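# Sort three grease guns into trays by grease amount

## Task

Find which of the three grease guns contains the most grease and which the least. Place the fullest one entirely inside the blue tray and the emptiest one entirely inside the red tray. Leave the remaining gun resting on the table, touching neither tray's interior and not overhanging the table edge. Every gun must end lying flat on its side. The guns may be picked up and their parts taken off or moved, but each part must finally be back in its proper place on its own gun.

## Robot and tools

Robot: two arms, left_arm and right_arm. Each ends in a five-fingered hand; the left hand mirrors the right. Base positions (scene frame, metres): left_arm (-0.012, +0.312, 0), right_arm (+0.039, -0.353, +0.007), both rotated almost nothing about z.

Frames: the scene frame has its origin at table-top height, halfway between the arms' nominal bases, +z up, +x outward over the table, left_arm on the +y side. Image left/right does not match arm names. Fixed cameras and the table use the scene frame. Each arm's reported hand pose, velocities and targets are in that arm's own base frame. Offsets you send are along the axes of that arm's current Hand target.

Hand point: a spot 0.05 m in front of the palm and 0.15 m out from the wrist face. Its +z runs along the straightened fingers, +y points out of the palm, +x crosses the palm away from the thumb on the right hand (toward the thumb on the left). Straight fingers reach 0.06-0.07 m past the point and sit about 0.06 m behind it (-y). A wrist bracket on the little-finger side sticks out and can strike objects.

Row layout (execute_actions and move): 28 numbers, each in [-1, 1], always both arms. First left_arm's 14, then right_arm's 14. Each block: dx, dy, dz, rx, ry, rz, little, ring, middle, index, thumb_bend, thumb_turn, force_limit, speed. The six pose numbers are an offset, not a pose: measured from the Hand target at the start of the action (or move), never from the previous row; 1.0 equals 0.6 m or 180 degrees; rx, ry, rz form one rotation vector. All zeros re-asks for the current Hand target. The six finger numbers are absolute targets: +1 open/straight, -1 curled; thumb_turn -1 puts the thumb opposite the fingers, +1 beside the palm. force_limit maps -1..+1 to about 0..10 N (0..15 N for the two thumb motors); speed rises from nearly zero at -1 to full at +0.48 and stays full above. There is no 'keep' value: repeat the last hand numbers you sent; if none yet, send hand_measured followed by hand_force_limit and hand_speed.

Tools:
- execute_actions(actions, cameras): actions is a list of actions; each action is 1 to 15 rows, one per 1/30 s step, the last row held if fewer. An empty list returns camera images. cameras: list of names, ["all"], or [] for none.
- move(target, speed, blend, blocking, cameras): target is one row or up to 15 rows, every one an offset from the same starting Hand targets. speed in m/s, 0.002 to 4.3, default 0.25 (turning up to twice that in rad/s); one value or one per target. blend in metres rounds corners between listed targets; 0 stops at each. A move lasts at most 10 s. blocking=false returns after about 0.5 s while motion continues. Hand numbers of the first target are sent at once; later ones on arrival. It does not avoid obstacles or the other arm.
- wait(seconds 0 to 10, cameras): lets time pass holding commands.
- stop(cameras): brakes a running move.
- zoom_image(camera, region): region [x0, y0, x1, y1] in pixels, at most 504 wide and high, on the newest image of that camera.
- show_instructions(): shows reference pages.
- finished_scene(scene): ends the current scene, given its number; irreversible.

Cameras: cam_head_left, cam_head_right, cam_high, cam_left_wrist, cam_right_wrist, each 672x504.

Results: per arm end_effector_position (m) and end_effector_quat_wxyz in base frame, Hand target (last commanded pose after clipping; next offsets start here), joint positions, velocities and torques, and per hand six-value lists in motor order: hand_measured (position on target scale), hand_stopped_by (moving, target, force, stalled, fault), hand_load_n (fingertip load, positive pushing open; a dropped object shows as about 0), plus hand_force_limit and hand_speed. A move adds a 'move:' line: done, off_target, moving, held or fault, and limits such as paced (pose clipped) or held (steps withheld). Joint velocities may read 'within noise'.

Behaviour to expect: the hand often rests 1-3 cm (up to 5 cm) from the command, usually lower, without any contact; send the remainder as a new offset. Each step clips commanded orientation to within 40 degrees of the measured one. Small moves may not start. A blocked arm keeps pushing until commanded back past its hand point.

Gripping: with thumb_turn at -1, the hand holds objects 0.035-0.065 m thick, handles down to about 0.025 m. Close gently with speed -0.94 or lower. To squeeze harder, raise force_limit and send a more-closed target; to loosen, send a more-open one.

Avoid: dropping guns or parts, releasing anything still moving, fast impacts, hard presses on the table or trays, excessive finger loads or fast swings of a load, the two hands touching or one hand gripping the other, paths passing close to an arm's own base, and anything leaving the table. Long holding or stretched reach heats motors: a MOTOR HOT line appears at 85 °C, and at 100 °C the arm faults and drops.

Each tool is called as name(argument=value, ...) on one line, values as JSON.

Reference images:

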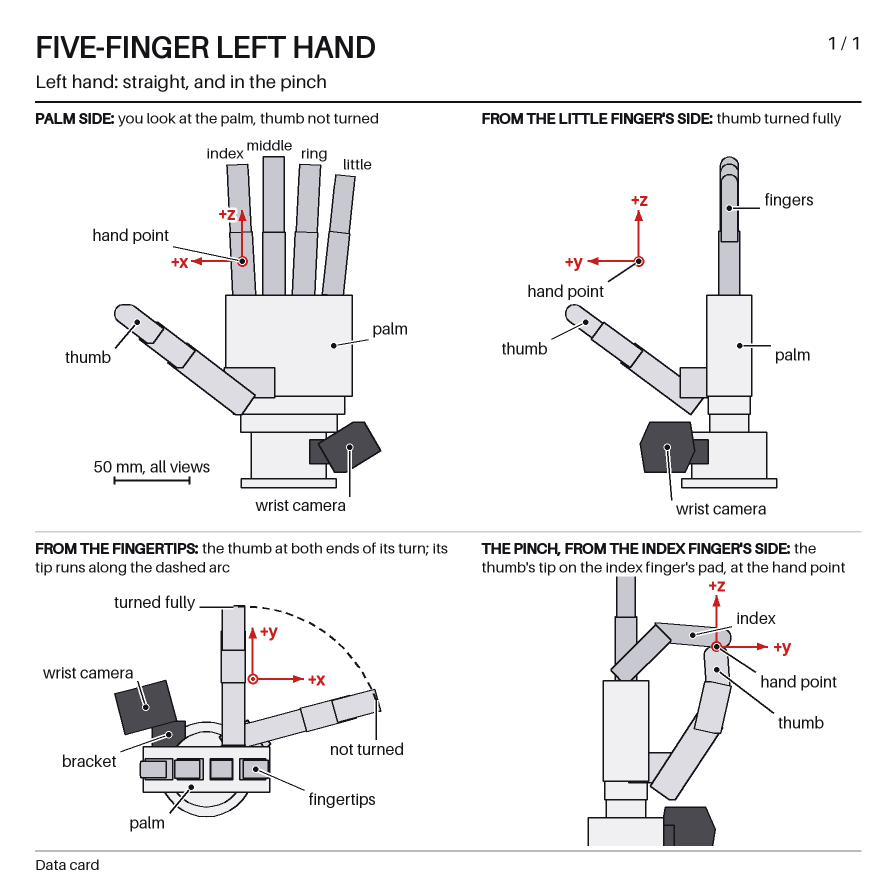

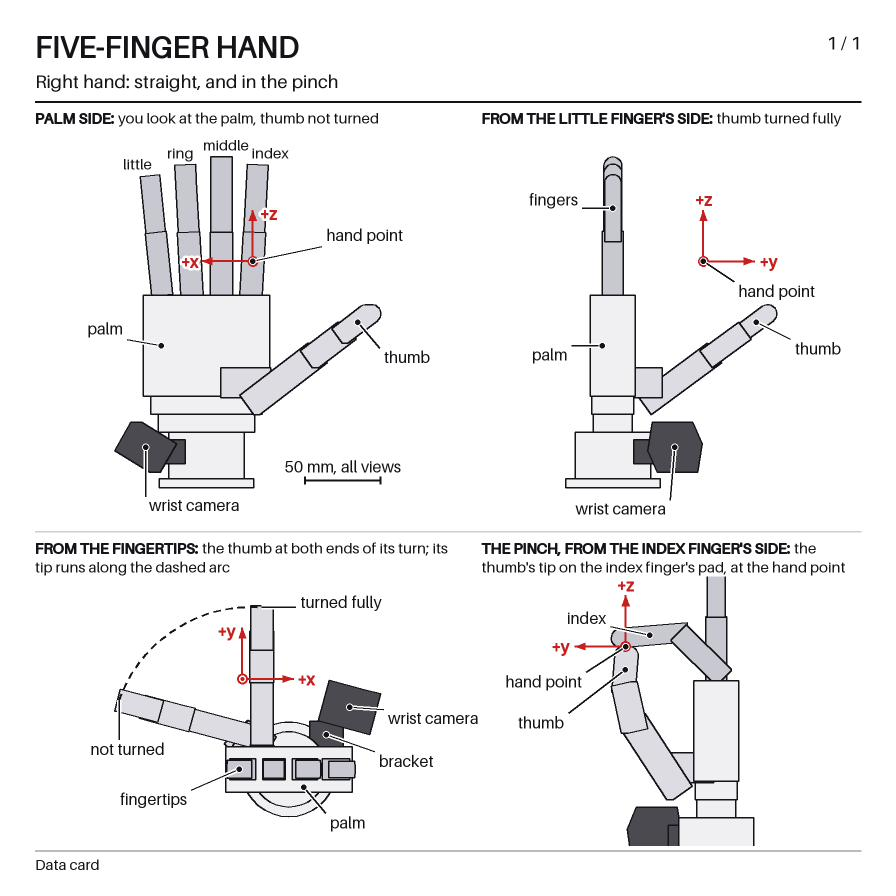

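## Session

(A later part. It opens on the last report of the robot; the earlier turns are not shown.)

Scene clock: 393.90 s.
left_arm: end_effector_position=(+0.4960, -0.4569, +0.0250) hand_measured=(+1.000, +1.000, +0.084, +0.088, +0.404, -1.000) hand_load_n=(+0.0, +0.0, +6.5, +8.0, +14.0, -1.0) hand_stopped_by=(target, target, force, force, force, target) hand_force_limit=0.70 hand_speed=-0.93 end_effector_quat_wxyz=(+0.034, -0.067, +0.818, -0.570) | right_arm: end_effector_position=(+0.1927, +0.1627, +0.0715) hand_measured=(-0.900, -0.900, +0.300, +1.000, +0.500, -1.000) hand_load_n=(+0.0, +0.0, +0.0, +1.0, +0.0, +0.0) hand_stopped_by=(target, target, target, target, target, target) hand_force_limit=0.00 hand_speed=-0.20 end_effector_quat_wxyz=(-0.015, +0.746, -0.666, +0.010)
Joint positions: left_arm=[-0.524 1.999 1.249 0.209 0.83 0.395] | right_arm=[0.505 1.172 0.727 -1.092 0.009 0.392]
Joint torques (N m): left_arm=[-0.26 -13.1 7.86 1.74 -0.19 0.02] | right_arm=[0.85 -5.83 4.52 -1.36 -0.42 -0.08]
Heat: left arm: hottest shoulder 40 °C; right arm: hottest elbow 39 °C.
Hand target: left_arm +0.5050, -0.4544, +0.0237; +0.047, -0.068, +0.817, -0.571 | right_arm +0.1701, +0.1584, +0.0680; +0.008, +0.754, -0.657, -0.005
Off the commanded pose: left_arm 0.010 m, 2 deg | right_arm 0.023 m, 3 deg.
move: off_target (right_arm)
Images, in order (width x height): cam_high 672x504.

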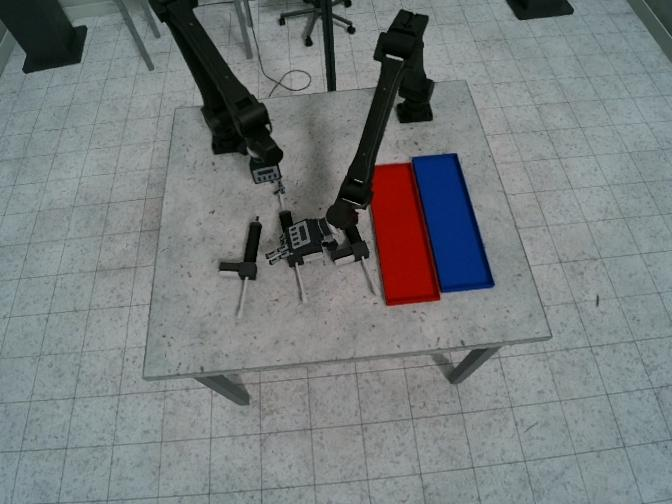

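move(target=[[0,0,0,0,0,0,1,1,-0.44,-0.44,-0.34,-1,0.7,-0.93,0,-0.045,0,0,0,0,-0.9,-0.9,0.3,1,0.5,-1,0,-0.2],[0,0,0,0,0,0,1,1,-0.44,-0.44,-0.34,-1,0.7,-0.93,0,-0.04,-0.09,0,0,0,-0.9,-0.9,0.3,1,0.5,-1,0,-0.2]], speed=0.1, cameras=["cam_high"])

zoom_image(camera="cam_high", region=[230, 160, 320, 240])

Scene clock: 396.23 s.
left_arm: end_effector_position=(+0.4959, -0.4572, +0.0248) hand_measured=(+1.000, +1.000, +0.084, +0.088, +0.404, -1.000) hand_load_n=(+0.0, -0.5, +6.0, +7.0, +13.0, -0.5) hand_stopped_by=(target, target, force, force, force, target) hand_force_limit=0.70 hand_speed=-0.93 end_effector_quat_wxyz=(+0.033, -0.070, +0.818, -0.570) | right_arm: end_effector_position=(+0.1806, +0.1547, +0.1053) hand_measured=(-0.900, -0.900, +0.300, +1.000, +0.500, -1.000) hand_load_n=(+0.0, +0.0, +0.0, +0.0, +0.0, +0.5) hand_stopped_by=(target, target, target, target, target, target) hand_force_limit=0.00 hand_speed=-0.20 end_effector_quat_wxyz=(+0.028, +0.750, -0.661, -0.011)
Joint positions: left_arm=[-0.525 1.999 1.248 0.21 0.826 0.388] | right_arm=[0.495 1.169 0.807 -1.268 -0.001 0.37]
Joint torques (N m): left_arm=[-0.21 -13.33 7.9 1.68 -0.03 0.05] | right_arm=[-0.79 -5.6 9.62 -0.47 0.01 -0.12]
Heat: left arm: hottest shoulder 40 °C; right arm: hottest elbow 39 °C.
Hand target: left_arm +0.5051, -0.4545, +0.0239; +0.047, -0.068, +0.817, -0.571 | right_arm +0.1949, +0.1620, +0.1216; +0.008, +0.754, -0.657, -0.005
Off the commanded pose: left_arm 0.010 m, 2 deg | right_arm 0.023 m, 2 deg.
move: off_target (right_arm)
Images, in order (width x height): cam_high 672x504.

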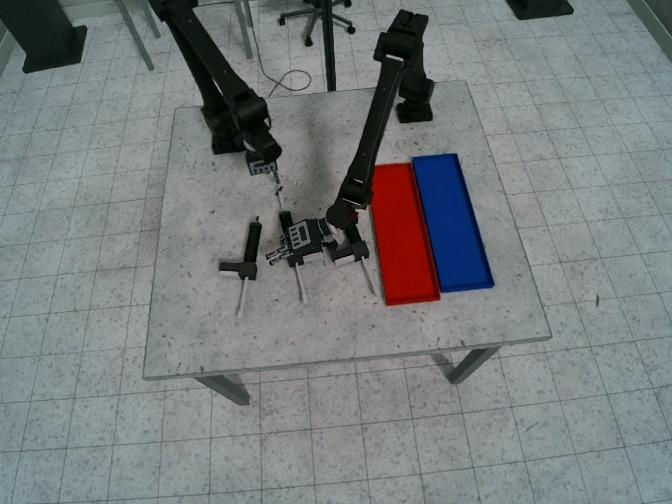

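Scaled by 5.600.

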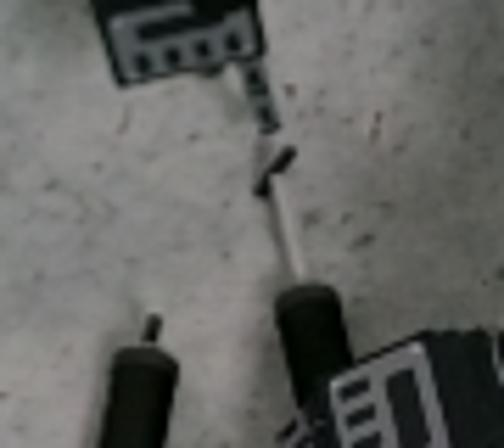

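move(target=[[0,0,0,0,0,0,1,1,-0.44,-0.44,-0.34,-1,0.7,-0.93,-0.0024,0.0786,0,0,0,0,1,1,1,1,0.5,-1,0,-0.2],[0,0,0,0,0,0,1,1,-0.44,-0.44,-0.34,-1,0.7,-0.93,-0.0024,0.0786,0.089,0,0,0,1,1,1,1,0.5,-1,0,-0.2]], speed=0.12, cameras=["cam_high"])

zoom_image(camera="cam_high", region=[230, 160, 320, 240])

Scene clock: 398.53 s.
left_arm: end_effector_position=(+0.4959, -0.4572, +0.0248) hand_measured=(+1.000, +1.000, +0.084, +0.088, +0.404, -1.000) hand_load_n=(+0.0, +0.0, +6.0, +7.0, +13.0, -0.5) hand_stopped_by=(target, target, force, force, force, target) hand_force_limit=0.70 hand_speed=-0.93 end_effector_quat_wxyz=(+0.033, -0.070, +0.818, -0.570) | right_arm: end_effector_position=(+0.1501, +0.1558, +0.0751) hand_measured=(+1.000, +1.000, +1.000, +1.000, +0.500, -1.000) hand_load_n=(+0.0, +0.0, +0.0, +0.0, +0.0, +0.0) hand_stopped_by=(target, target, target, target, target, target) hand_force_limit=0.00 hand_speed=-0.20 end_effector_quat_wxyz=(+0.003, +0.755, -0.656, -0.003)
Joint positions: left_arm=[-0.525 1.999 1.248 0.21 0.826 0.388] | right_arm=[0.558 1.085 0.669 -1.162 -0.003 0.417]
Joint torques (N m): left_arm=[-0.03 -13.16 7.95 1.7 -0.03 0.06] | right_arm=[-0.09 -2.9 5.46 0.39 0.04 0.11]
Heat: left arm: hottest shoulder 40 °C; right arm: hottest elbow 39 °C.
Hand target: left_arm +0.5051, -0.4545, +0.0239; +0.047, -0.068, +0.817, -0.571 | right_arm +0.1470, +0.1567, +0.0690; +0.008, +0.754, -0.657, -0.005
Off the commanded pose: left_arm 0.010 m, 2 deg | right_arm 0.007 m, 1 deg.
move: done
Images, in order (width x height): cam_high 672x504.

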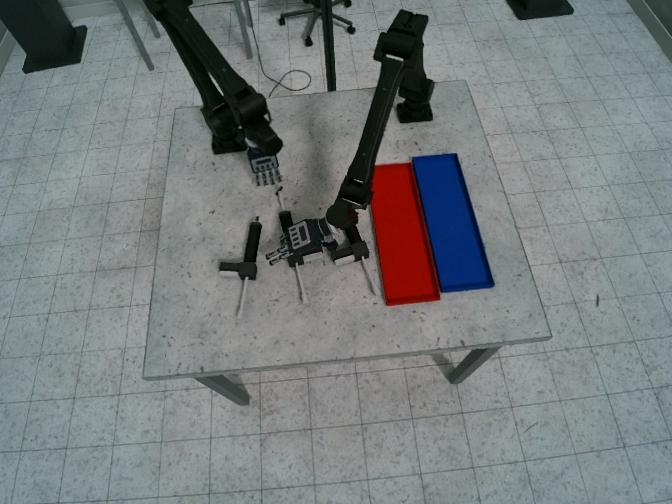

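Scaled by 5.600.

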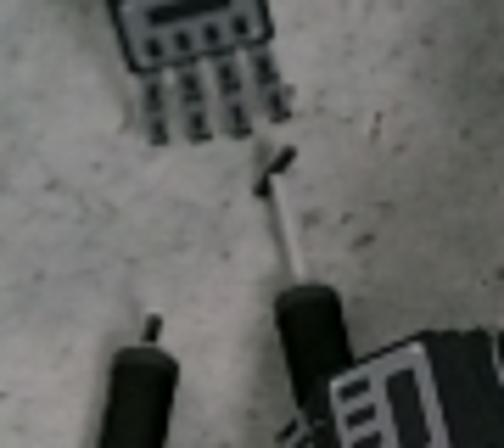

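move(target=[0,0,0,0,0,0,1,1,-0.44,-0.44,-0.34,-1,0.7,-0.93,0,-0.17,0,0,0,0,1,1,1,1,0.5,-1,0,-0.2], speed=0.08, cameras=["cam_high"])

zoom_image(camera="cam_high", region=[230, 160, 320, 240])

Scene clock: 400.60 s.
left_arm: end_effector_position=(+0.4972, -0.4568, +0.0245) hand_measured=(+1.000, +1.000, +0.084, +0.088, +0.404, -1.000) hand_load_n=(+0.0, +0.0, +6.5, +6.0, +13.0, -2.0) hand_stopped_by=(target, target, force, force, force, target) hand_force_limit=0.70 hand_speed=-0.93 end_effector_quat_wxyz=(+0.036, -0.071, +0.819, -0.569) | right_arm: end_effector_position=(+0.2043, +0.1590, +0.0681) hand_measured=(+1.000, +1.000, +0.998, +1.000, +0.500, -1.000) hand_load_n=(+0.0, +0.0, -11.0, -1.5, +0.0, +0.0) hand_stopped_by=(target, target, target, target, target, target) hand_force_limit=0.00 hand_speed=-0.20 end_effector_quat_wxyz=(+0.044, +0.759, -0.648, -0.030)
Joint positions: left_arm=[-0.525 1.999 1.248 0.211 0.821 0.389] | right_arm=[0.463 1.326 0.818 -1.168 -0.021 0.304]
Joint torques (N m): left_arm=[0.03 -13.68 7.94 1.65 0.2 0.04] | right_arm=[-2.37 -4.07 9.95 2.3 0.87 0.03]
Heat: left arm: hottest shoulder 40 °C; right arm: hottest elbow 39 °C.
Hand target: left_arm +0.5051, -0.4544, +0.0239; +0.047, -0.068, +0.817, -0.571 | right_arm +0.2480, +0.1707, +0.0671; +0.008, +0.754, -0.657, -0.005
Off the commanded pose: left_arm 0.008 m, 1 deg | right_arm 0.045 m, 5 deg.
move: off_target (right_arm)
Images, in order (width x height): cam_high 672x504.

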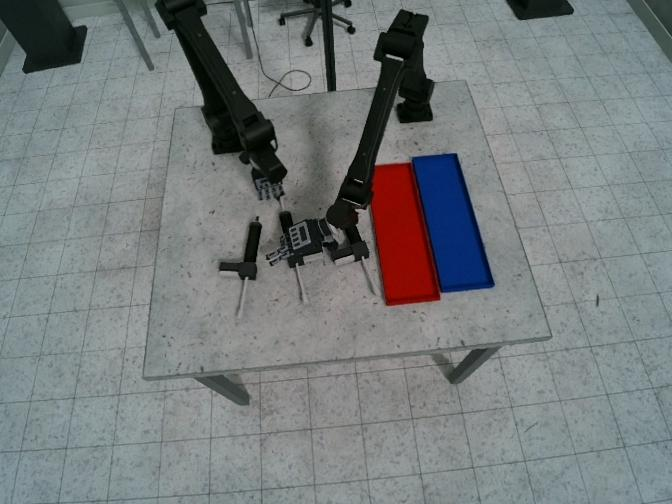

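Scaled by 5.600.

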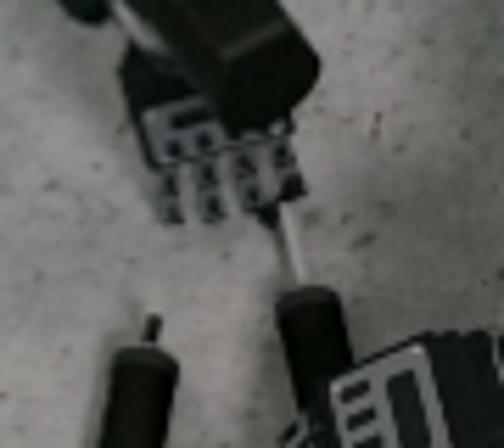

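move(target=[0,0,0,0,0,0,1,1,-0.44,-0.44,-0.34,-1,0.7,-0.93,0,0,-0.02,0,0,0,1,1,1,1,0.5,-1,0,-0.2], speed=0.08, cameras=["cam_high","cam_right_wrist"])

zoom_image(camera="cam_high", region=[230, 160, 320, 240])

Scene clock: 401.67 s.
left_arm: end_effector_position=(+0.4985, -0.4569, +0.0246) hand_measured=(+1.000, +1.000, +0.084, +0.088, +0.404, -1.000) hand_load_n=(+0.0, +0.0, +6.5, +6.5, +13.0, -1.0) hand_stopped_by=(target, target, force, force, force, target) hand_force_limit=0.70 hand_speed=-0.93 end_effector_quat_wxyz=(+0.039, -0.072, +0.818, -0.569) | right_arm: end_effector_position=(+0.2149, +0.1597, +0.0683) hand_measured=(+1.000, +1.000, +1.000, +1.000, +0.500, -1.000) hand_load_n=(+0.0, +0.0, +0.0, -2.0, +0.0, +0.0) hand_stopped_by=(target, target, target, target, target, target) hand_force_limit=0.00 hand_speed=-0.20 end_effector_quat_wxyz=(+0.041, +0.758, -0.651, -0.023)
Joint positions: left_arm=[-0.525 1.999 1.248 0.214 0.816 0.389] | right_arm=[0.456 1.342 0.837 -1.161 -0.01 0.303]
Joint torques (N m): left_arm=[-0.15 -13.74 7.97 1.55 0.37 0.05] | right_arm=[-1.79 -6.59 10 0.8 0.39 0.03]
Heat: left arm: hottest shoulder 40 °C; right arm: hottest elbow 40 °C.
Hand target: left_arm +0.5051, -0.4545, +0.0239; +0.047, -0.068, +0.817, -0.571 | right_arm +0.2481, +0.1707, +0.0791; +0.008, +0.754, -0.657, -0.005
Off the commanded pose: left_arm 0.007 m, 1 deg | right_arm 0.037 m, 4 deg.
move: off_target (right_arm)
Images, in order (width x height): cam_high 672x504, cam_right_wrist 672x504.

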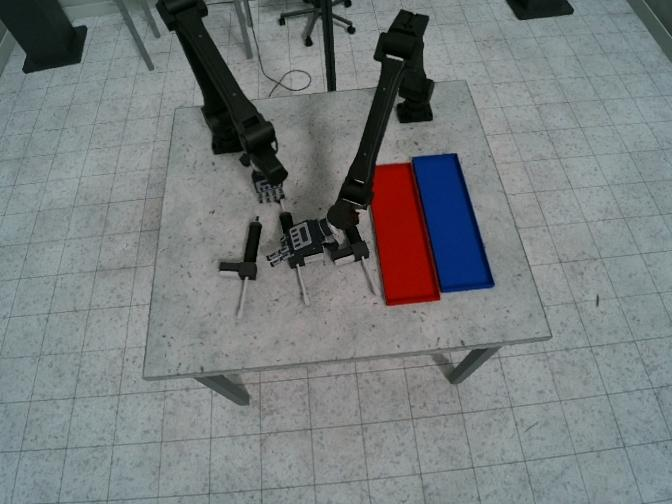

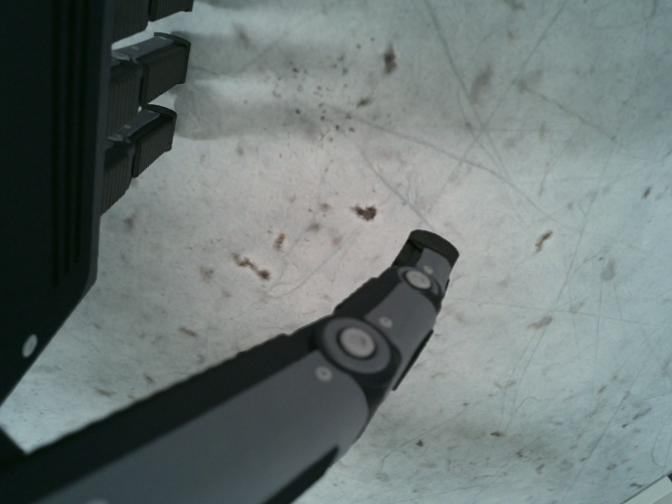

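Scaled by 5.600.

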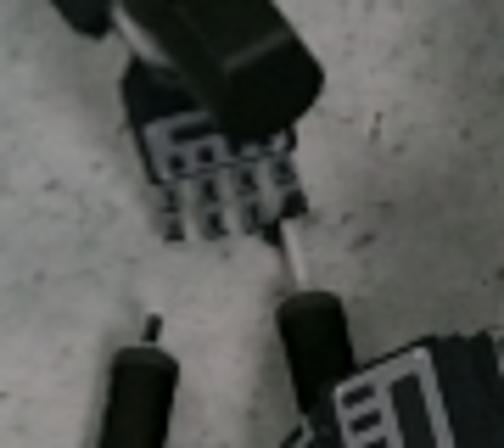

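move(target=[0,0,0,0,0,0,1,1,-0.44,-0.44,-0.34,-1,0.7,-0.93,0,-0.02,-0.025,0,0,0,1,1,1,1,0.5,-1,0,-0.2], speed=0.08, cameras=["cam_high"])

zoom_image(camera="cam_high", region=[230, 160, 320, 240])

Scene clock: 402.73 s.
left_arm: end_effector_position=(+0.4993, -0.4561, +0.0246) hand_measured=(+1.000, +1.000, +0.084, +0.088, +0.404, -1.000) hand_load_n=(+0.0, +0.0, +7.5, +5.0, +12.5, -2.5) hand_stopped_by=(target, target, force, force, force, target) hand_force_limit=0.70 hand_speed=-0.93 end_effector_quat_wxyz=(+0.040, -0.072, +0.818, -0.569) | right_arm: end_effector_position=(+0.2323, +0.1640, +0.0793) hand_measured=(+1.000, +1.000, +1.000, +1.000, +0.500, -1.000) hand_load_n=(+0.0, +0.0, +0.0, -2.5, +0.0, +0.5) hand_stopped_by=(target, target, target, target, target, target) hand_force_limit=0.00 hand_speed=-0.20 end_effector_quat_wxyz=(+0.033, +0.755, -0.654, -0.018)
Joint positions: left_arm=[-0.523 1.999 1.248 0.214 0.816 0.391] | right_arm=[0.445 1.356 0.889 -1.178 -0.007 0.301]
Joint torques (N m): left_arm=[-0.15 -13.27 7.94 1.68 0.35 0.01] | right_arm=[-1.73 -6.83 10.35 -0.06 0.27 -0.06]
Heat: left arm: hottest shoulder 40 °C; right arm: hottest elbow 40 °C.
Hand target: left_arm +0.5051, -0.4545, +0.0239; +0.047, -0.068, +0.817, -0.571 | right_arm +0.2603, +0.1723, +0.0939; +0.008, +0.754, -0.657, -0.005
Off the commanded pose: left_arm 0.006 m, 1 deg | right_arm 0.033 m, 3 deg.
move: off_target (right_arm)
Images, in order (width x height): cam_high 672x504.

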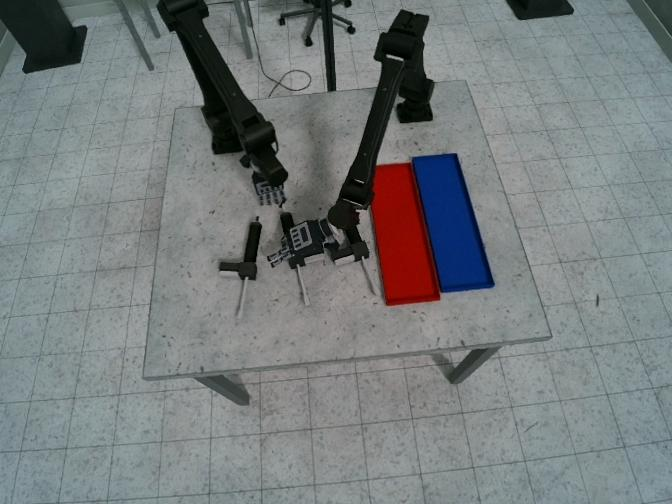

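Scaled by 5.600.

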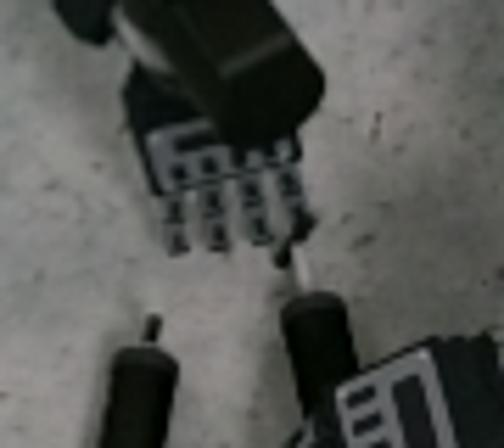

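move(target=[0,0,0,0,0,0,1,1,-0.44,-0.44,-0.34,-1,0.7,-0.93,0,-0.06,0.0,0,0,0,1,1,1,1,0.5,-1,0,-0.2], speed=0.08, cameras=["cam_high"])

zoom_image(camera="cam_high", region=[230, 160, 320, 240])

Scene clock: 403.83 s.
left_arm: end_effector_position=(+0.5001, -0.4552, +0.0245) hand_measured=(+1.000, +1.000, +0.084, +0.088, +0.404, -1.000) hand_load_n=(+0.0, +0.0, +7.5, +5.5, +12.0, -2.5) hand_stopped_by=(target, target, force, force, force, target) hand_force_limit=0.70 hand_speed=-0.93 end_effector_quat_wxyz=(+0.041, -0.072, +0.818, -0.569) | right_arm: end_effector_position=(+0.2660, +0.1689, +0.0797) hand_measured=(+1.000, +1.000, +1.000, +1.000, +0.500, -1.000) hand_load_n=(+0.0, +0.0, +0.0, -3.0, +0.0, +0.0) hand_stopped_by=(target, target, target, target, target, target) hand_force_limit=0.00 hand_speed=-0.20 end_effector_quat_wxyz=(+0.034, +0.756, -0.653, -0.019)
Joint positions: left_arm=[-0.521 1.999 1.248 0.214 0.816 0.392] | right_arm=[0.418 1.443 0.977 -1.183 -0.006 0.272]
Joint torques (N m): left_arm=[-0.26 -13.04 7.88 1.54 0.4 0] | right_arm=[-1.67 -8.18 10.51 0.12 0.26 -0.03]
Heat: left arm: hottest shoulder 40 °C; right arm: hottest elbow 40 °C.
Hand target: left_arm +0.5051, -0.4545, +0.0239; +0.047, -0.068, +0.817, -0.571 | right_arm +0.2960, +0.1772, +0.0931; +0.008, +0.754, -0.657, -0.005
Off the commanded pose: left_arm 0.005 m, 1 deg | right_arm 0.034 m, 3 deg.
move: off_target (right_arm)
Images, in order (width x height): cam_high 672x504.

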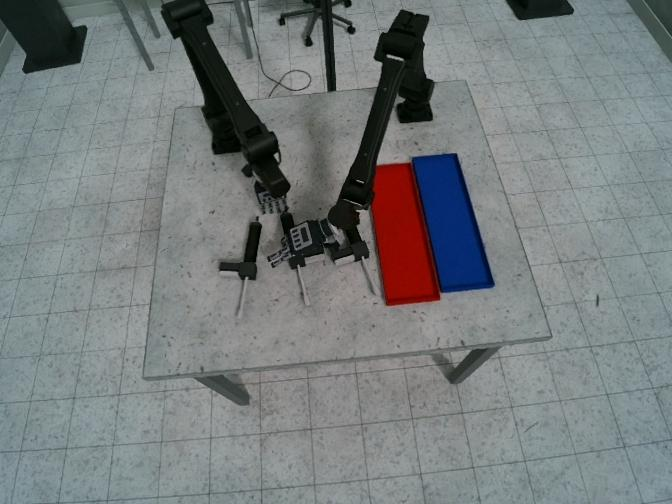

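Scaled by 5.600.

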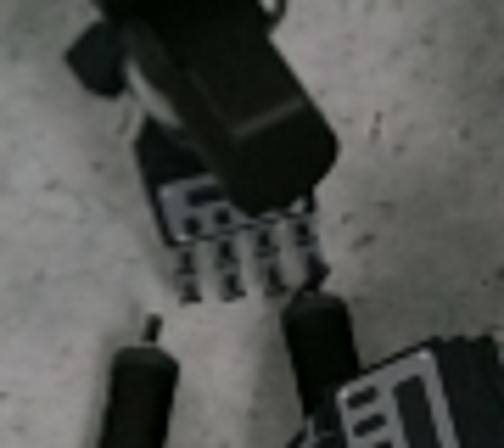

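move(target=[[0,0,0,0,0,0,1,1,-0.44,-0.44,-0.34,-1,0.7,-0.93,0,-0.03,0.0,0,0,0,1,1,1,1,0.5,-1,0,-0.2],[0,0,0,0,0,0,1,1,-0.44,-0.44,-0.34,-1,0.7,-0.93,0,0.07,0.0,0,0,0,1,1,1,1,0.5,-1,0,-0.2],[0,0,0,0,0,0,1,1,-0.44,-0.44,-0.34,-1,0.7,-0.93,0,0.12,-0.08,0,0,0,1,1,1,1,0.5,-1,0,-0.2]], speed=0.12, cameras=["cam_high"])

zoom_image(camera="cam_high", region=[230, 160, 320, 240])

Scene clock: 406.87 s.
left_arm: end_effector_position=(+0.5084, -0.4489, +0.0244) hand_measured=(+1.000, +1.000, +0.084, +0.086, +0.404, -1.000) hand_load_n=(+0.0, +0.0, +7.5, +4.0, +11.5, -2.0) hand_stopped_by=(target, target, force, force, force, target) hand_force_limit=0.70 hand_speed=-0.93 end_effector_quat_wxyz=(+0.051, -0.075, +0.818, -0.568) | right_arm: end_effector_position=(+0.2242, +0.1643, +0.1368) hand_measured=(+1.000, +1.000, +1.000, +1.000, +0.500, -1.000) hand_load_n=(+0.0, +0.0, +0.0, -0.5, +0.0, +0.0) hand_stopped_by=(target, target, target, target, target, target) hand_force_limit=0.00 hand_speed=-0.20 end_effector_quat_wxyz=(+0.011, +0.755, -0.656, -0.007)
Joint positions: left_arm=[-0.509 1.999 1.248 0.22 0.807 0.4] | right_arm=[0.457 1.236 0.952 -1.312 -0.005 0.317]
Joint torques (N m): left_arm=[-1.26 -13.22 7.99 1.25 0.73 -0.09] | right_arm=[-0.09 -6.89 7.47 -0.46 0.15 0.11]
Heat: left arm: hottest shoulder 40 °C; right arm: hottest elbow 40 °C.
Hand target: left_arm +0.5051, -0.4545, +0.0239; +0.047, -0.068, +0.817, -0.571 | right_arm +0.2256, +0.1677, +0.1424; +0.008, +0.754, -0.657, -0.005
Off the commanded pose: left_arm 0.007 m, 1 deg | right_arm 0.007 m, 0 deg.
move: done
Images, in order (width x height): cam_high 672x504.

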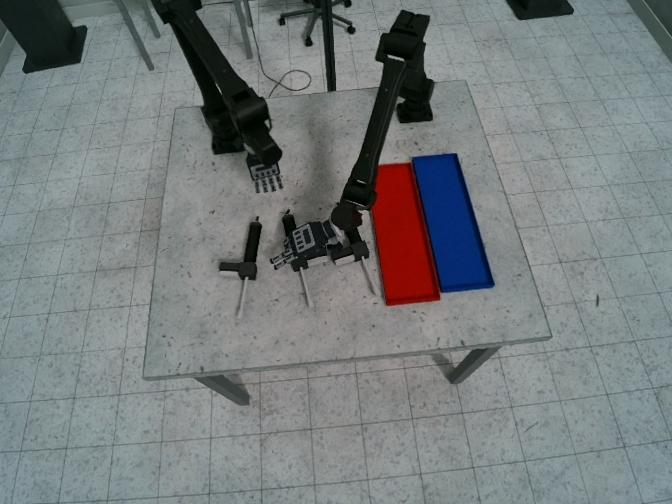

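Scaled by 5.600.

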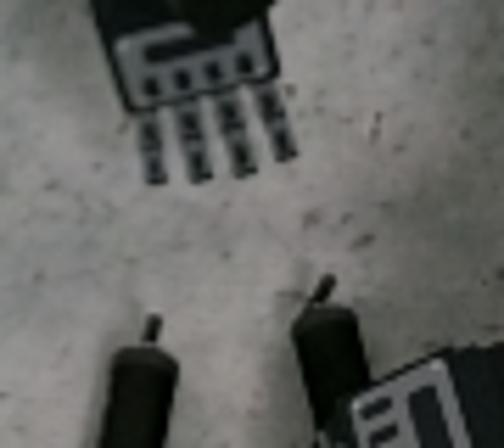

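move(target=[0,0,0,0,0,0,1,1,-0.44,-0.44,-0.34,-1,0.7,-0.93,0.283,0,-0.18,0,0,0,1,1,1,1,0.5,-1,0,-0.2], speed=0.25)

Scene clock: 410.57 s.
left_arm: end_effector_position=(+0.5084, -0.4489, +0.0244) hand_measured=(+1.000, +1.000, +0.084, +0.086, +0.404, -1.000) hand_load_n=(-0.5, -0.5, +7.5, +4.0, +12.0, -2.0) hand_stopped_by=(target, target, force, force, force, target) hand_force_limit=0.70 hand_speed=-0.93 end_effector_quat_wxyz=(+0.051, -0.075, +0.818, -0.568) | right_arm: end_effector_position=(+0.2390, +0.0030, +0.2374) hand_measured=(+1.000, +1.000, +1.000, +1.000, +0.500, -1.000) hand_load_n=(+0.0, +0.0, +0.0, +0.0, +0.0, +0.0) hand_stopped_by=(target, target, target, target, target, target) hand_force_limit=0.00 hand_speed=-0.20 end_effector_quat_wxyz=(+0.018, +0.752, -0.659, -0.015)
Joint positions: left_arm=[-0.509 1.999 1.248 0.22 0.807 0.4] | right_arm=[-0.057 1.162 1.155 -1.61 0.01 -0.189]
Joint torques (N m): left_arm=[-1.44 -13.33 7.98 1.29 0.75 -0.08] | right_arm=[-1.38 -4.89 10.19 -0.47 0.02 -0.12]
Heat: left arm: hottest shoulder 40 °C; right arm: hottest elbow 40 °C.
Hand target: left_arm +0.5051, -0.4545, +0.0239; +0.047, -0.068, +0.817, -0.571 | right_arm +0.2507, +0.0002, +0.2511; +0.008, +0.754, -0.657, -0.005
Off the commanded pose: left_arm 0.006 m, 1 deg | right_arm 0.018 m, 2 deg.
move: off_target (right_arm)

move(target=[[0,-0.0157,-0.0057,0,0,0,1,1,-0.5,-0.5,-0.4,-1,0.8,-0.93,0,0,0,0,0,0,1,1,1,1,0.5,-1,0,-0.2],[0,-0.09,-0.033,0,0,0,1,1,-0.5,-0.5,-0.4,-1,0.8,-0.93,0,0,0,0,0,0,1,1,1,1,0.5,-1,0,-0.2]], speed=0.08, cameras=["cam_high","cam_left_wrist"])

Scene clock: 412.60 s.
left_arm: end_effector_position=(+0.4935, -0.4404, +0.0298) hand_measured=(+1.000, +1.000, +0.080, +0.070, +0.406, -1.000) hand_load_n=(+0.0, +0.0, +2.5, +9.5, +18.5, -3.5) hand_stopped_by=(target, target, force, force, force, target) hand_force_limit=0.80 hand_speed=-0.93 end_effector_quat_wxyz=(+0.023, -0.092, +0.832, -0.547) | right_arm: end_effector_position=(+0.2390, +0.0029, +0.2374) hand_measured=(+1.000, +1.000, +1.000, +1.000, +0.500, -1.000) hand_load_n=(+0.0, +0.0, +0.0, +0.0, +0.0, +0.0) hand_stopped_by=(target, target, target, target, target, target) hand_force_limit=0.00 hand_speed=-0.20 end_effector_quat_wxyz=(+0.018, +0.752, -0.659, -0.015)
Joint positions: left_arm=[-0.509 1.963 1.248 0.095 0.808 0.408] | right_arm=[-0.057 1.162 1.155 -1.61 0.01 -0.189]
Joint torques (N m): left_arm=[-1.44 -17.85 10.52 1.18 0.74 -0.16] | right_arm=[-1.44 -4.95 10.21 -0.49 0.02 -0.13]
Heat: left arm: hottest shoulder 40 °C; right arm: hottest elbow 41 °C.
Hand target: left_arm +0.5052, -0.4544, +0.0814; +0.047, -0.068, +0.817, -0.571 | right_arm +0.2507, +0.0001, +0.2511; +0.008, +0.754, -0.657, -0.005
Off the commanded pose: left_arm 0.055 m, 5 deg | right_arm 0.018 m, 2 deg.
move: off_target (left_arm, right_arm)
Images, in order (width x height): cam_high 672x504, cam_left_wrist 672x504.

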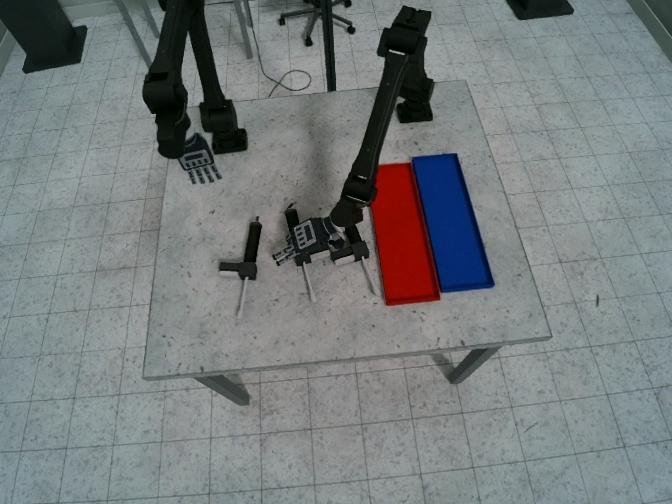

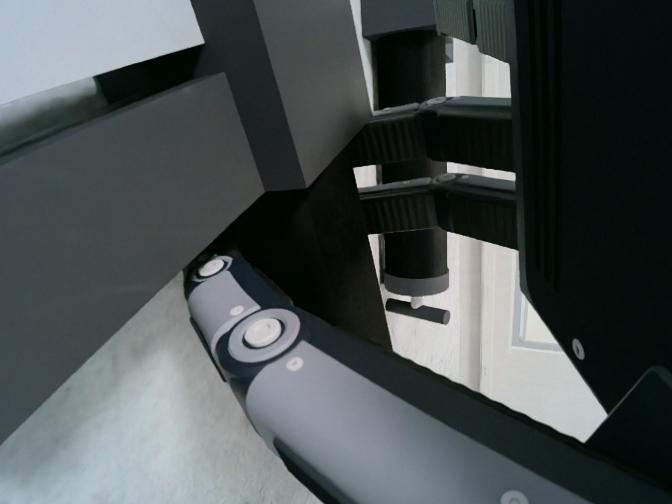

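move(target=[0,-0.157,-0.057,0,0,0,1,1,-0.5,-0.5,-0.4,-1,0.8,-0.93,0,0,0,0,0,0,1,1,1,1,0.5,-1,0,-0.2], speed=0.12, cameras=["cam_high","cam_left_wrist","cam_head_left"])

Scene clock: 414.27 s.
left_arm: end_effector_position=(+0.4782, -0.4318, +0.1071) hand_measured=(+1.000, +1.000, +0.080, +0.070, +0.406, -1.000) hand_load_n=(+0.0, +0.0, +4.5, +8.5, +19.5, -2.0) hand_stopped_by=(target, target, force, force, force, target) hand_force_limit=0.80 hand_speed=-0.93 end_effector_quat_wxyz=(+0.005, -0.105, +0.840, -0.533) | right_arm: end_effector_position=(+0.2390, +0.0029, +0.2374) hand_measured=(+1.000, +1.000, +1.000, +1.000, +0.500, -1.000) hand_load_n=(+0.0, +0.0, -0.5, +0.0, +0.0, +0.0) hand_stopped_by=(target, target, target, target, target, target) hand_force_limit=0.00 hand_speed=-0.20 end_effector_quat_wxyz=(+0.018, +0.752, -0.659, -0.015)
Joint positions: left_arm=[-0.51 1.818 1.288 -0.144 0.806 0.408] | right_arm=[-0.057 1.162 1.155 -1.61 0.01 -0.189]
Joint torques (N m): left_arm=[-1.26 -16.38 16.57 1.37 0.91 -0.17] | right_arm=[-1.32 -4.95 10.19 -0.49 0.02 -0.13]
Heat: left arm: hottest shoulder 40 °C; right arm: hottest elbow 41 °C.
Hand target: left_arm +0.5053, -0.4545, +0.1815; +0.047, -0.068, +0.817, -0.571 | right_arm +0.2507, +0.0001, +0.2511; +0.008, +0.754, -0.657, -0.005
Off the commanded pose: left_arm 0.083 m, 8 deg | right_arm 0.018 m, 2 deg.
move: off_target (left_arm, right_arm)
Images, in order (width x height): cam_head_left 672x504, cam_high 672x504, cam_left_wrist 672x504.

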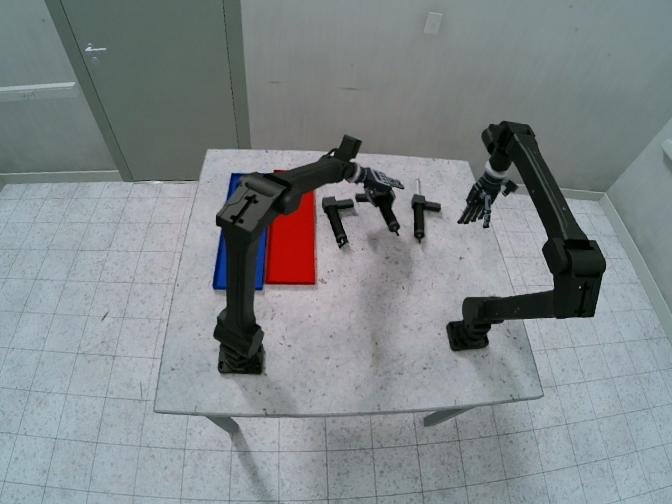

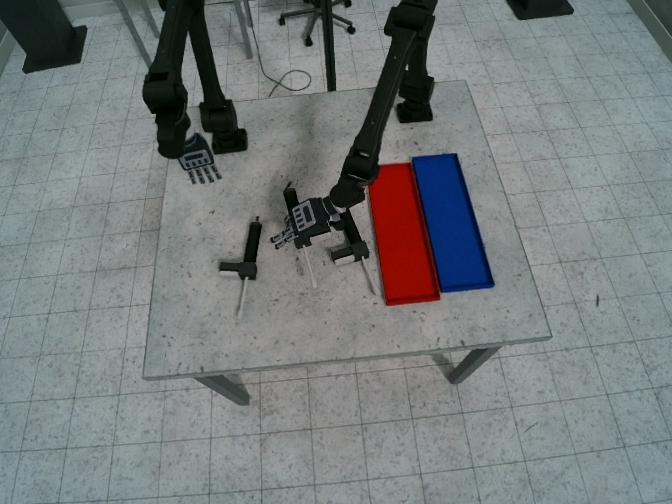

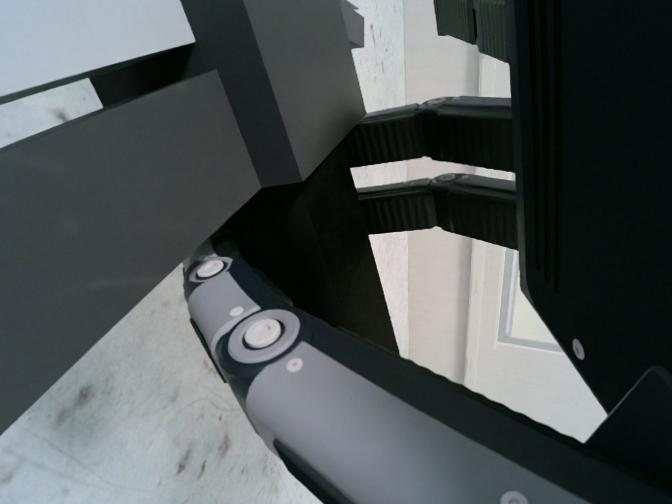

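move(target=[-0.0194,0.078,-0.31,0,0,0,1,1,-0.5,-0.5,-0.4,-1,0.8,-0.93,0,0,0,0,0,0,1,1,1,1,0.5,-1,0,-0.2], speed=0.15, cameras=["cam_high"])

Scene clock: 416.67 s.
left_arm: end_effector_position=(+0.4794, -0.2601, +0.1617) hand_measured=(+1.000, +1.000, +0.080, +0.070, +0.406, -1.000) hand_load_n=(+0.0, +0.0, +4.0, +8.5, +20.0, -1.5) hand_stopped_by=(target, target, force, force, force, target) hand_force_limit=0.80 hand_speed=-0.93 end_effector_quat_wxyz=(+0.021, -0.096, +0.826, -0.554) | right_arm: end_effector_position=(+0.2390, +0.0029, +0.2374) hand_measured=(+1.000, +1.000, +1.000, +1.000, +0.500, -1.000) hand_load_n=(+0.0, +0.0, +0.0, +0.0, +0.0, +0.0) hand_stopped_by=(target, target, target, target, target, target) hand_force_limit=0.00 hand_speed=-0.20 end_effector_quat_wxyz=(+0.018, +0.752, -0.659, -0.015)
Joint positions: left_arm=[-0.199 1.613 1.183 -0.447 1.047 0.729] | right_arm=[-0.057 1.162 1.155 -1.61 0.01 -0.189]
Joint torques (N m): left_arm=[-0.97 -13.74 11.37 0.79 1.5 -0.06] | right_arm=[-1.38 -4.95 10.21 -0.49 0.02 -0.12]
Heat: left arm: hottest shoulder 40 °C; right arm: hottest elbow 42 °C.
Hand target: left_arm +0.4853, -0.2645, +0.2017; +0.047, -0.068, +0.817, -0.571 | right_arm +0.2507, +0.0001, +0.2511; +0.008, +0.754, -0.657, -0.005
Off the commanded pose: left_arm 0.040 m, 5 deg | right_arm 0.018 m, 2 deg.
move: off_target (left_arm, right_arm)
Images, in order (width x height): cam_high 672x504.

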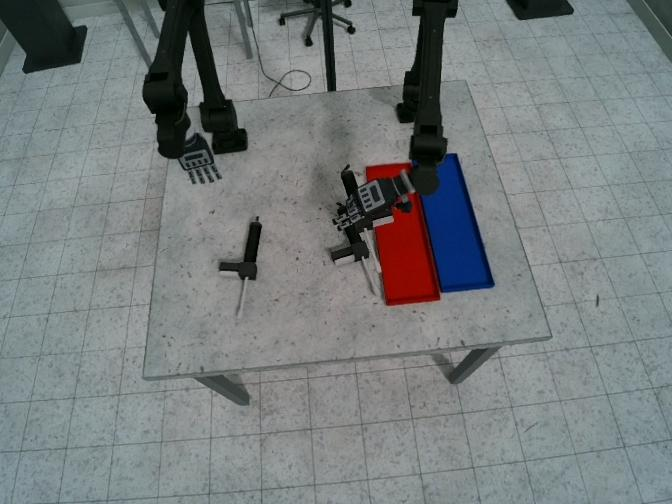

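move(target=[[0.0194,-0.078,0.31,0,0,0,1,1,-0.5,-0.5,-0.4,-1,0.8,-0.93,0,0,0,0,0,0,1,1,1,1,0.5,-1,0,-0.2],[0.0194,0.079,0.367,0,0,0,1,1,-0.5,-0.5,-0.4,-1,0.8,-0.93,0,0,0,0,0,0,1,1,1,1,0.5,-1,0,-0.2]], speed=0.15, cameras=["cam_high"])

Scene clock: 421.33 s.
left_arm: end_effector_position=(+0.4884, -0.4425, +0.0354) hand_measured=(+1.000, +1.000, +0.080, +0.070, +0.406, -1.000) hand_load_n=(+0.0, +0.0, +4.5, +8.5, +19.5, -1.5) hand_stopped_by=(target, target, force, force, force, target) hand_force_limit=0.80 hand_speed=-0.93 end_effector_quat_wxyz=(+0.018, -0.089, +0.836, -0.541) | right_arm: end_effector_position=(+0.2390, +0.0029, +0.2374) hand_measured=(+1.000, +1.000, +1.000, +1.000, +0.500, -1.000) hand_load_n=(+0.0, +0.0, +0.0, +0.0, +0.0, +0.0) hand_stopped_by=(target, target, target, target, target, target) hand_force_limit=0.00 hand_speed=-0.20 end_effector_quat_wxyz=(+0.018, +0.752, -0.659, -0.015)
Joint positions: left_arm=[-0.517 1.95 1.254 0.056 0.806 0.42] | right_arm=[-0.057 1.162 1.155 -1.61 0.01 -0.189]
Joint torques (N m): left_arm=[-0.5 -16.73 10.14 2.48 0.88 -0.28] | right_arm=[-1.38 -4.95 10.19 -0.49 0.02 -0.13]
Heat: left arm: hottest shoulder 40 °C; right arm: hottest elbow 42 °C.
Hand target: left_arm +0.5051, -0.4544, +0.0812; +0.047, -0.068, +0.817, -0.571 | right_arm +0.2507, +0.0001, +0.2511; +0.008, +0.754, -0.657, -0.005
Off the commanded pose: left_arm 0.050 m, 6 deg | right_arm 0.018 m, 2 deg.
move: off_target (left_arm, right_arm)
Images, in order (width x height): cam_high 672x504.

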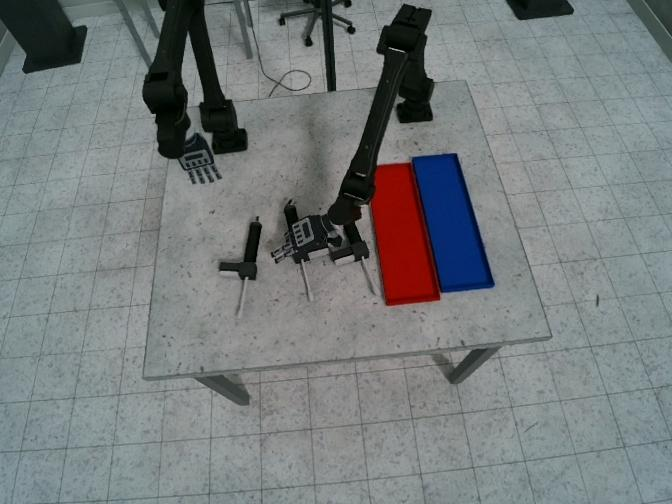

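move(target=[[0,0.05,0.018,0,0,0,1,1,-0.5,-0.5,-0.4,-1,0.8,-0.93,0,0,0,0,0,0,1,1,1,1,0.5,-1,0,-0.2],[0,0.09,0.033,0,0,0,1,1,-0.5,-0.5,-0.4,-1,0.8,-0.93,0,0,0,0,0,0,1,1,1,1,0.5,-1,0,-0.2],[0,0.09,0.033,0,0,0,1,1,0.3,0.3,0.5,-1,0,-0.5,0,0,0,0,0,0,1,1,1,1,0.5,-1,0,-0.2]], speed=0.06, cameras=["cam_high"])

Scene clock: 423.77 s.
left_arm: end_effector_position=(+0.5014, -0.4525, +0.0248) hand_measured=(+1.000, +1.000, +0.300, +0.300, +0.500, -1.000) hand_load_n=(+0.0, +0.0, +0.0, -0.5, +0.0, +0.0) hand_stopped_by=(target, target, target, target, target, target) hand_force_limit=0.00 hand_speed=-0.50 end_effector_quat_wxyz=(+0.043, -0.070, +0.819, -0.568) | right_arm: end_effector_position=(+0.2390, +0.0029, +0.2374) hand_measured=(+1.000, +1.000, +1.000, +1.000, +0.500, -1.000) hand_load_n=(+0.0, +0.0, +0.0, +0.0, +0.0, +0.0) hand_stopped_by=(target, target, target, target, target, target) hand_force_limit=0.00 hand_speed=-0.20 end_effector_quat_wxyz=(+0.018, +0.752, -0.659, -0.015)
Joint positions: left_arm=[-0.517 1.996 1.248 0.208 0.817 0.403] | right_arm=[-0.057 1.162 1.155 -1.61 0.01 -0.189]
Joint torques (N m): left_arm=[-0.62 -13.51 8.01 1.78 0.3 -0.1] | right_arm=[-1.32 -5.01 10.19 -0.49 0.02 -0.13]
Heat: left arm: hottest shoulder 40 °C; right arm: hottest elbow 43 °C.
Hand target: left_arm +0.5051, -0.4544, +0.0239; +0.047, -0.068, +0.817, -0.571 | right_arm +0.2507, +0.0001, +0.2511; +0.008, +0.754, -0.657, -0.005
Off the commanded pose: left_arm 0.004 m, 1 deg | right_arm 0.018 m, 2 deg.
move: off_target (right_arm)
Images, in order (width x height): cam_high 672x504.

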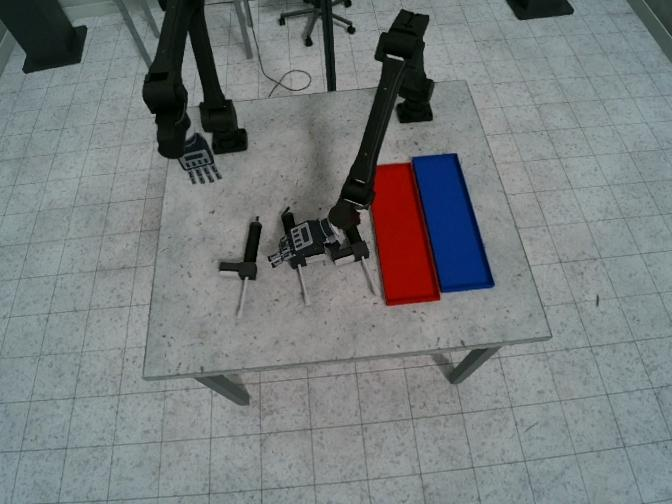

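move(target=[[0,-0.282,-0.103,0,0,0,1,1,0.3,0.3,0.5,-1,0,-0.5,0,0,0,0,0,0,1,1,1,1,0.5,-1,0,-0.2],[0.11,-0.0945,-0.954,0,-0.261,-0.096,1,1,0.3,0.3,0.5,-1,0,-0.5,0,0,0,0,0,0,1,1,1,1,0.5,-1,0,-0.2]], speed=0.25, cameras=["cam_high"])

zoom_image(camera="cam_high", region=[210, 190, 320, 330])

Scene clock: 436.70 s.
left_arm: end_effector_position=(+0.3473, +0.0378, +0.2555) hand_measured=(+1.000, +1.000, +0.300, +0.300, +0.500, -1.000) hand_load_n=(+0.0, +0.0, +0.0, +0.0, +0.0, +0.0) hand_stopped_by=(target, target, target, target, target, target) hand_force_limit=0.00 hand_speed=-0.50 end_effector_quat_wxyz=(+0.268, -0.418, +0.710, -0.499) | right_arm: end_effector_position=(+0.2390, +0.0029, +0.2374) hand_measured=(+1.000, +1.000, +1.000, +1.000, +0.500, -1.000) hand_load_n=(+0.0, +0.0, +0.0, +0.0, -0.5, +0.0) hand_stopped_by=(target, target, target, target, target, target) hand_force_limit=0.00 hand_speed=-0.20 end_effector_quat_wxyz=(+0.018, +0.752, -0.659, -0.015)
Joint positions: left_arm=[0.583 0.893 0.792 -0.63 1.005 0.608] | right_arm=[-0.057 1.162 1.155 -1.61 0.01 -0.189]
Joint torques (N m): left_arm=[-0.21 -2.08 13.68 0.51 0.64 0] | right_arm=[-1.38 -4.95 10.21 -0.49 0.02 -0.12]
Motor temperatures (°C): left_arm=[31 39 38 29 29 30] | right_arm=[33 33 44 30 29 31]
Heat: left arm: hottest shoulder 39 °C; right arm: hottest elbow 44 °C.
Hand target: left_arm +0.3547, +0.0456, +0.2740; +0.284, -0.408, +0.712, -0.497 | right_arm +0.2507, +0.0001, +0.2511; +0.008, +0.754, -0.657, -0.005
Off the commanded pose: left_arm 0.021 m, 2 deg | right_arm 0.018 m, 2 deg.
move: off_target (left_arm, right_arm)
Images, in order (width x height): cam_high 672x504.

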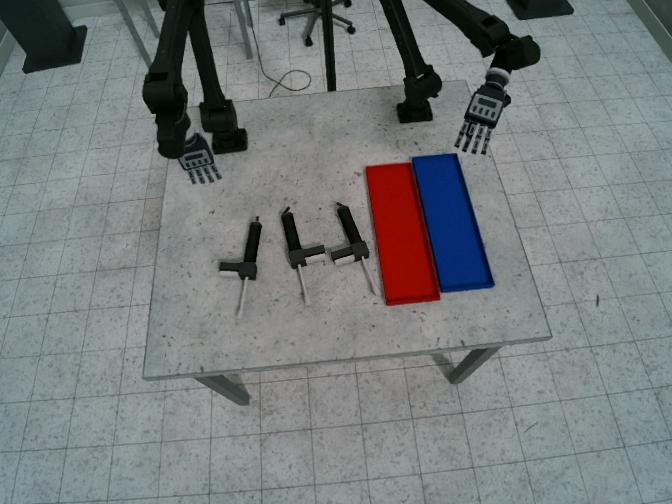

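Scaled by 3.600.

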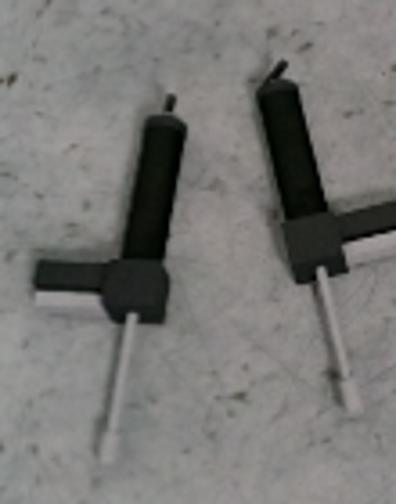

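move(target=[0,0,0,0,0,0,1,1,0.3,0.3,0.5,-1,0,-0.5,-0.0445,-0.3793,-0.0072,0.3437,-0.232,-0.3362,1,1,0.3,0.3,0.5,-1,0,-0.2], speed=0.3)

Scene clock: 441.20 s.
left_arm: end_effector_position=(+0.3473, +0.0379, +0.2555) hand_measured=(+1.000, +1.000, +0.300, +0.300, +0.500, -1.000) hand_load_n=(+0.0, +0.0, +0.0, +0.0, +0.0, +0.0) hand_stopped_by=(target, target, target, target, target, target) hand_force_limit=0.00 hand_speed=-0.50 end_effector_quat_wxyz=(+0.268, -0.418, +0.710, -0.499) | right_arm: end_effector_position=(+0.4580, +0.0632, +0.2419) hand_measured=(+1.000, +1.000, +0.300, +0.300, +0.500, -1.000) hand_load_n=(+0.0, +0.0, +0.0, +0.0, +0.0, +0.0) hand_stopped_by=(target, target, target, target, target, target) hand_force_limit=0.00 hand_speed=-0.20 end_effector_quat_wxyz=(-0.571, +0.813, -0.100, +0.051)
Joint positions: left_arm=[0.583 0.893 0.792 -0.63 1.005 0.609] | right_arm=[-0.219 1.58 1.394 -1.404 -1.22 -1.558]
Joint torques (N m): left_arm=[-0.03 -2.43 13.55 0.5 0.65 0.04] | right_arm=[-1.2 -11.16 10.17 -0.4 -0.91 -0.16]
Heat: left arm: hottest shoulder 39 °C; right arm: hottest elbow 44 °C.
Hand target: left_arm +0.3548, +0.0457, +0.2740; +0.284, -0.408, +0.711, -0.497 | right_arm +0.4725, +0.0576, +0.2511; -0.570, +0.814, -0.092, +0.064
Off the commanded pose: left_arm 0.021 m, 2 deg | right_arm 0.018 m, 2 deg.
move: off_target (left_arm, right_arm)


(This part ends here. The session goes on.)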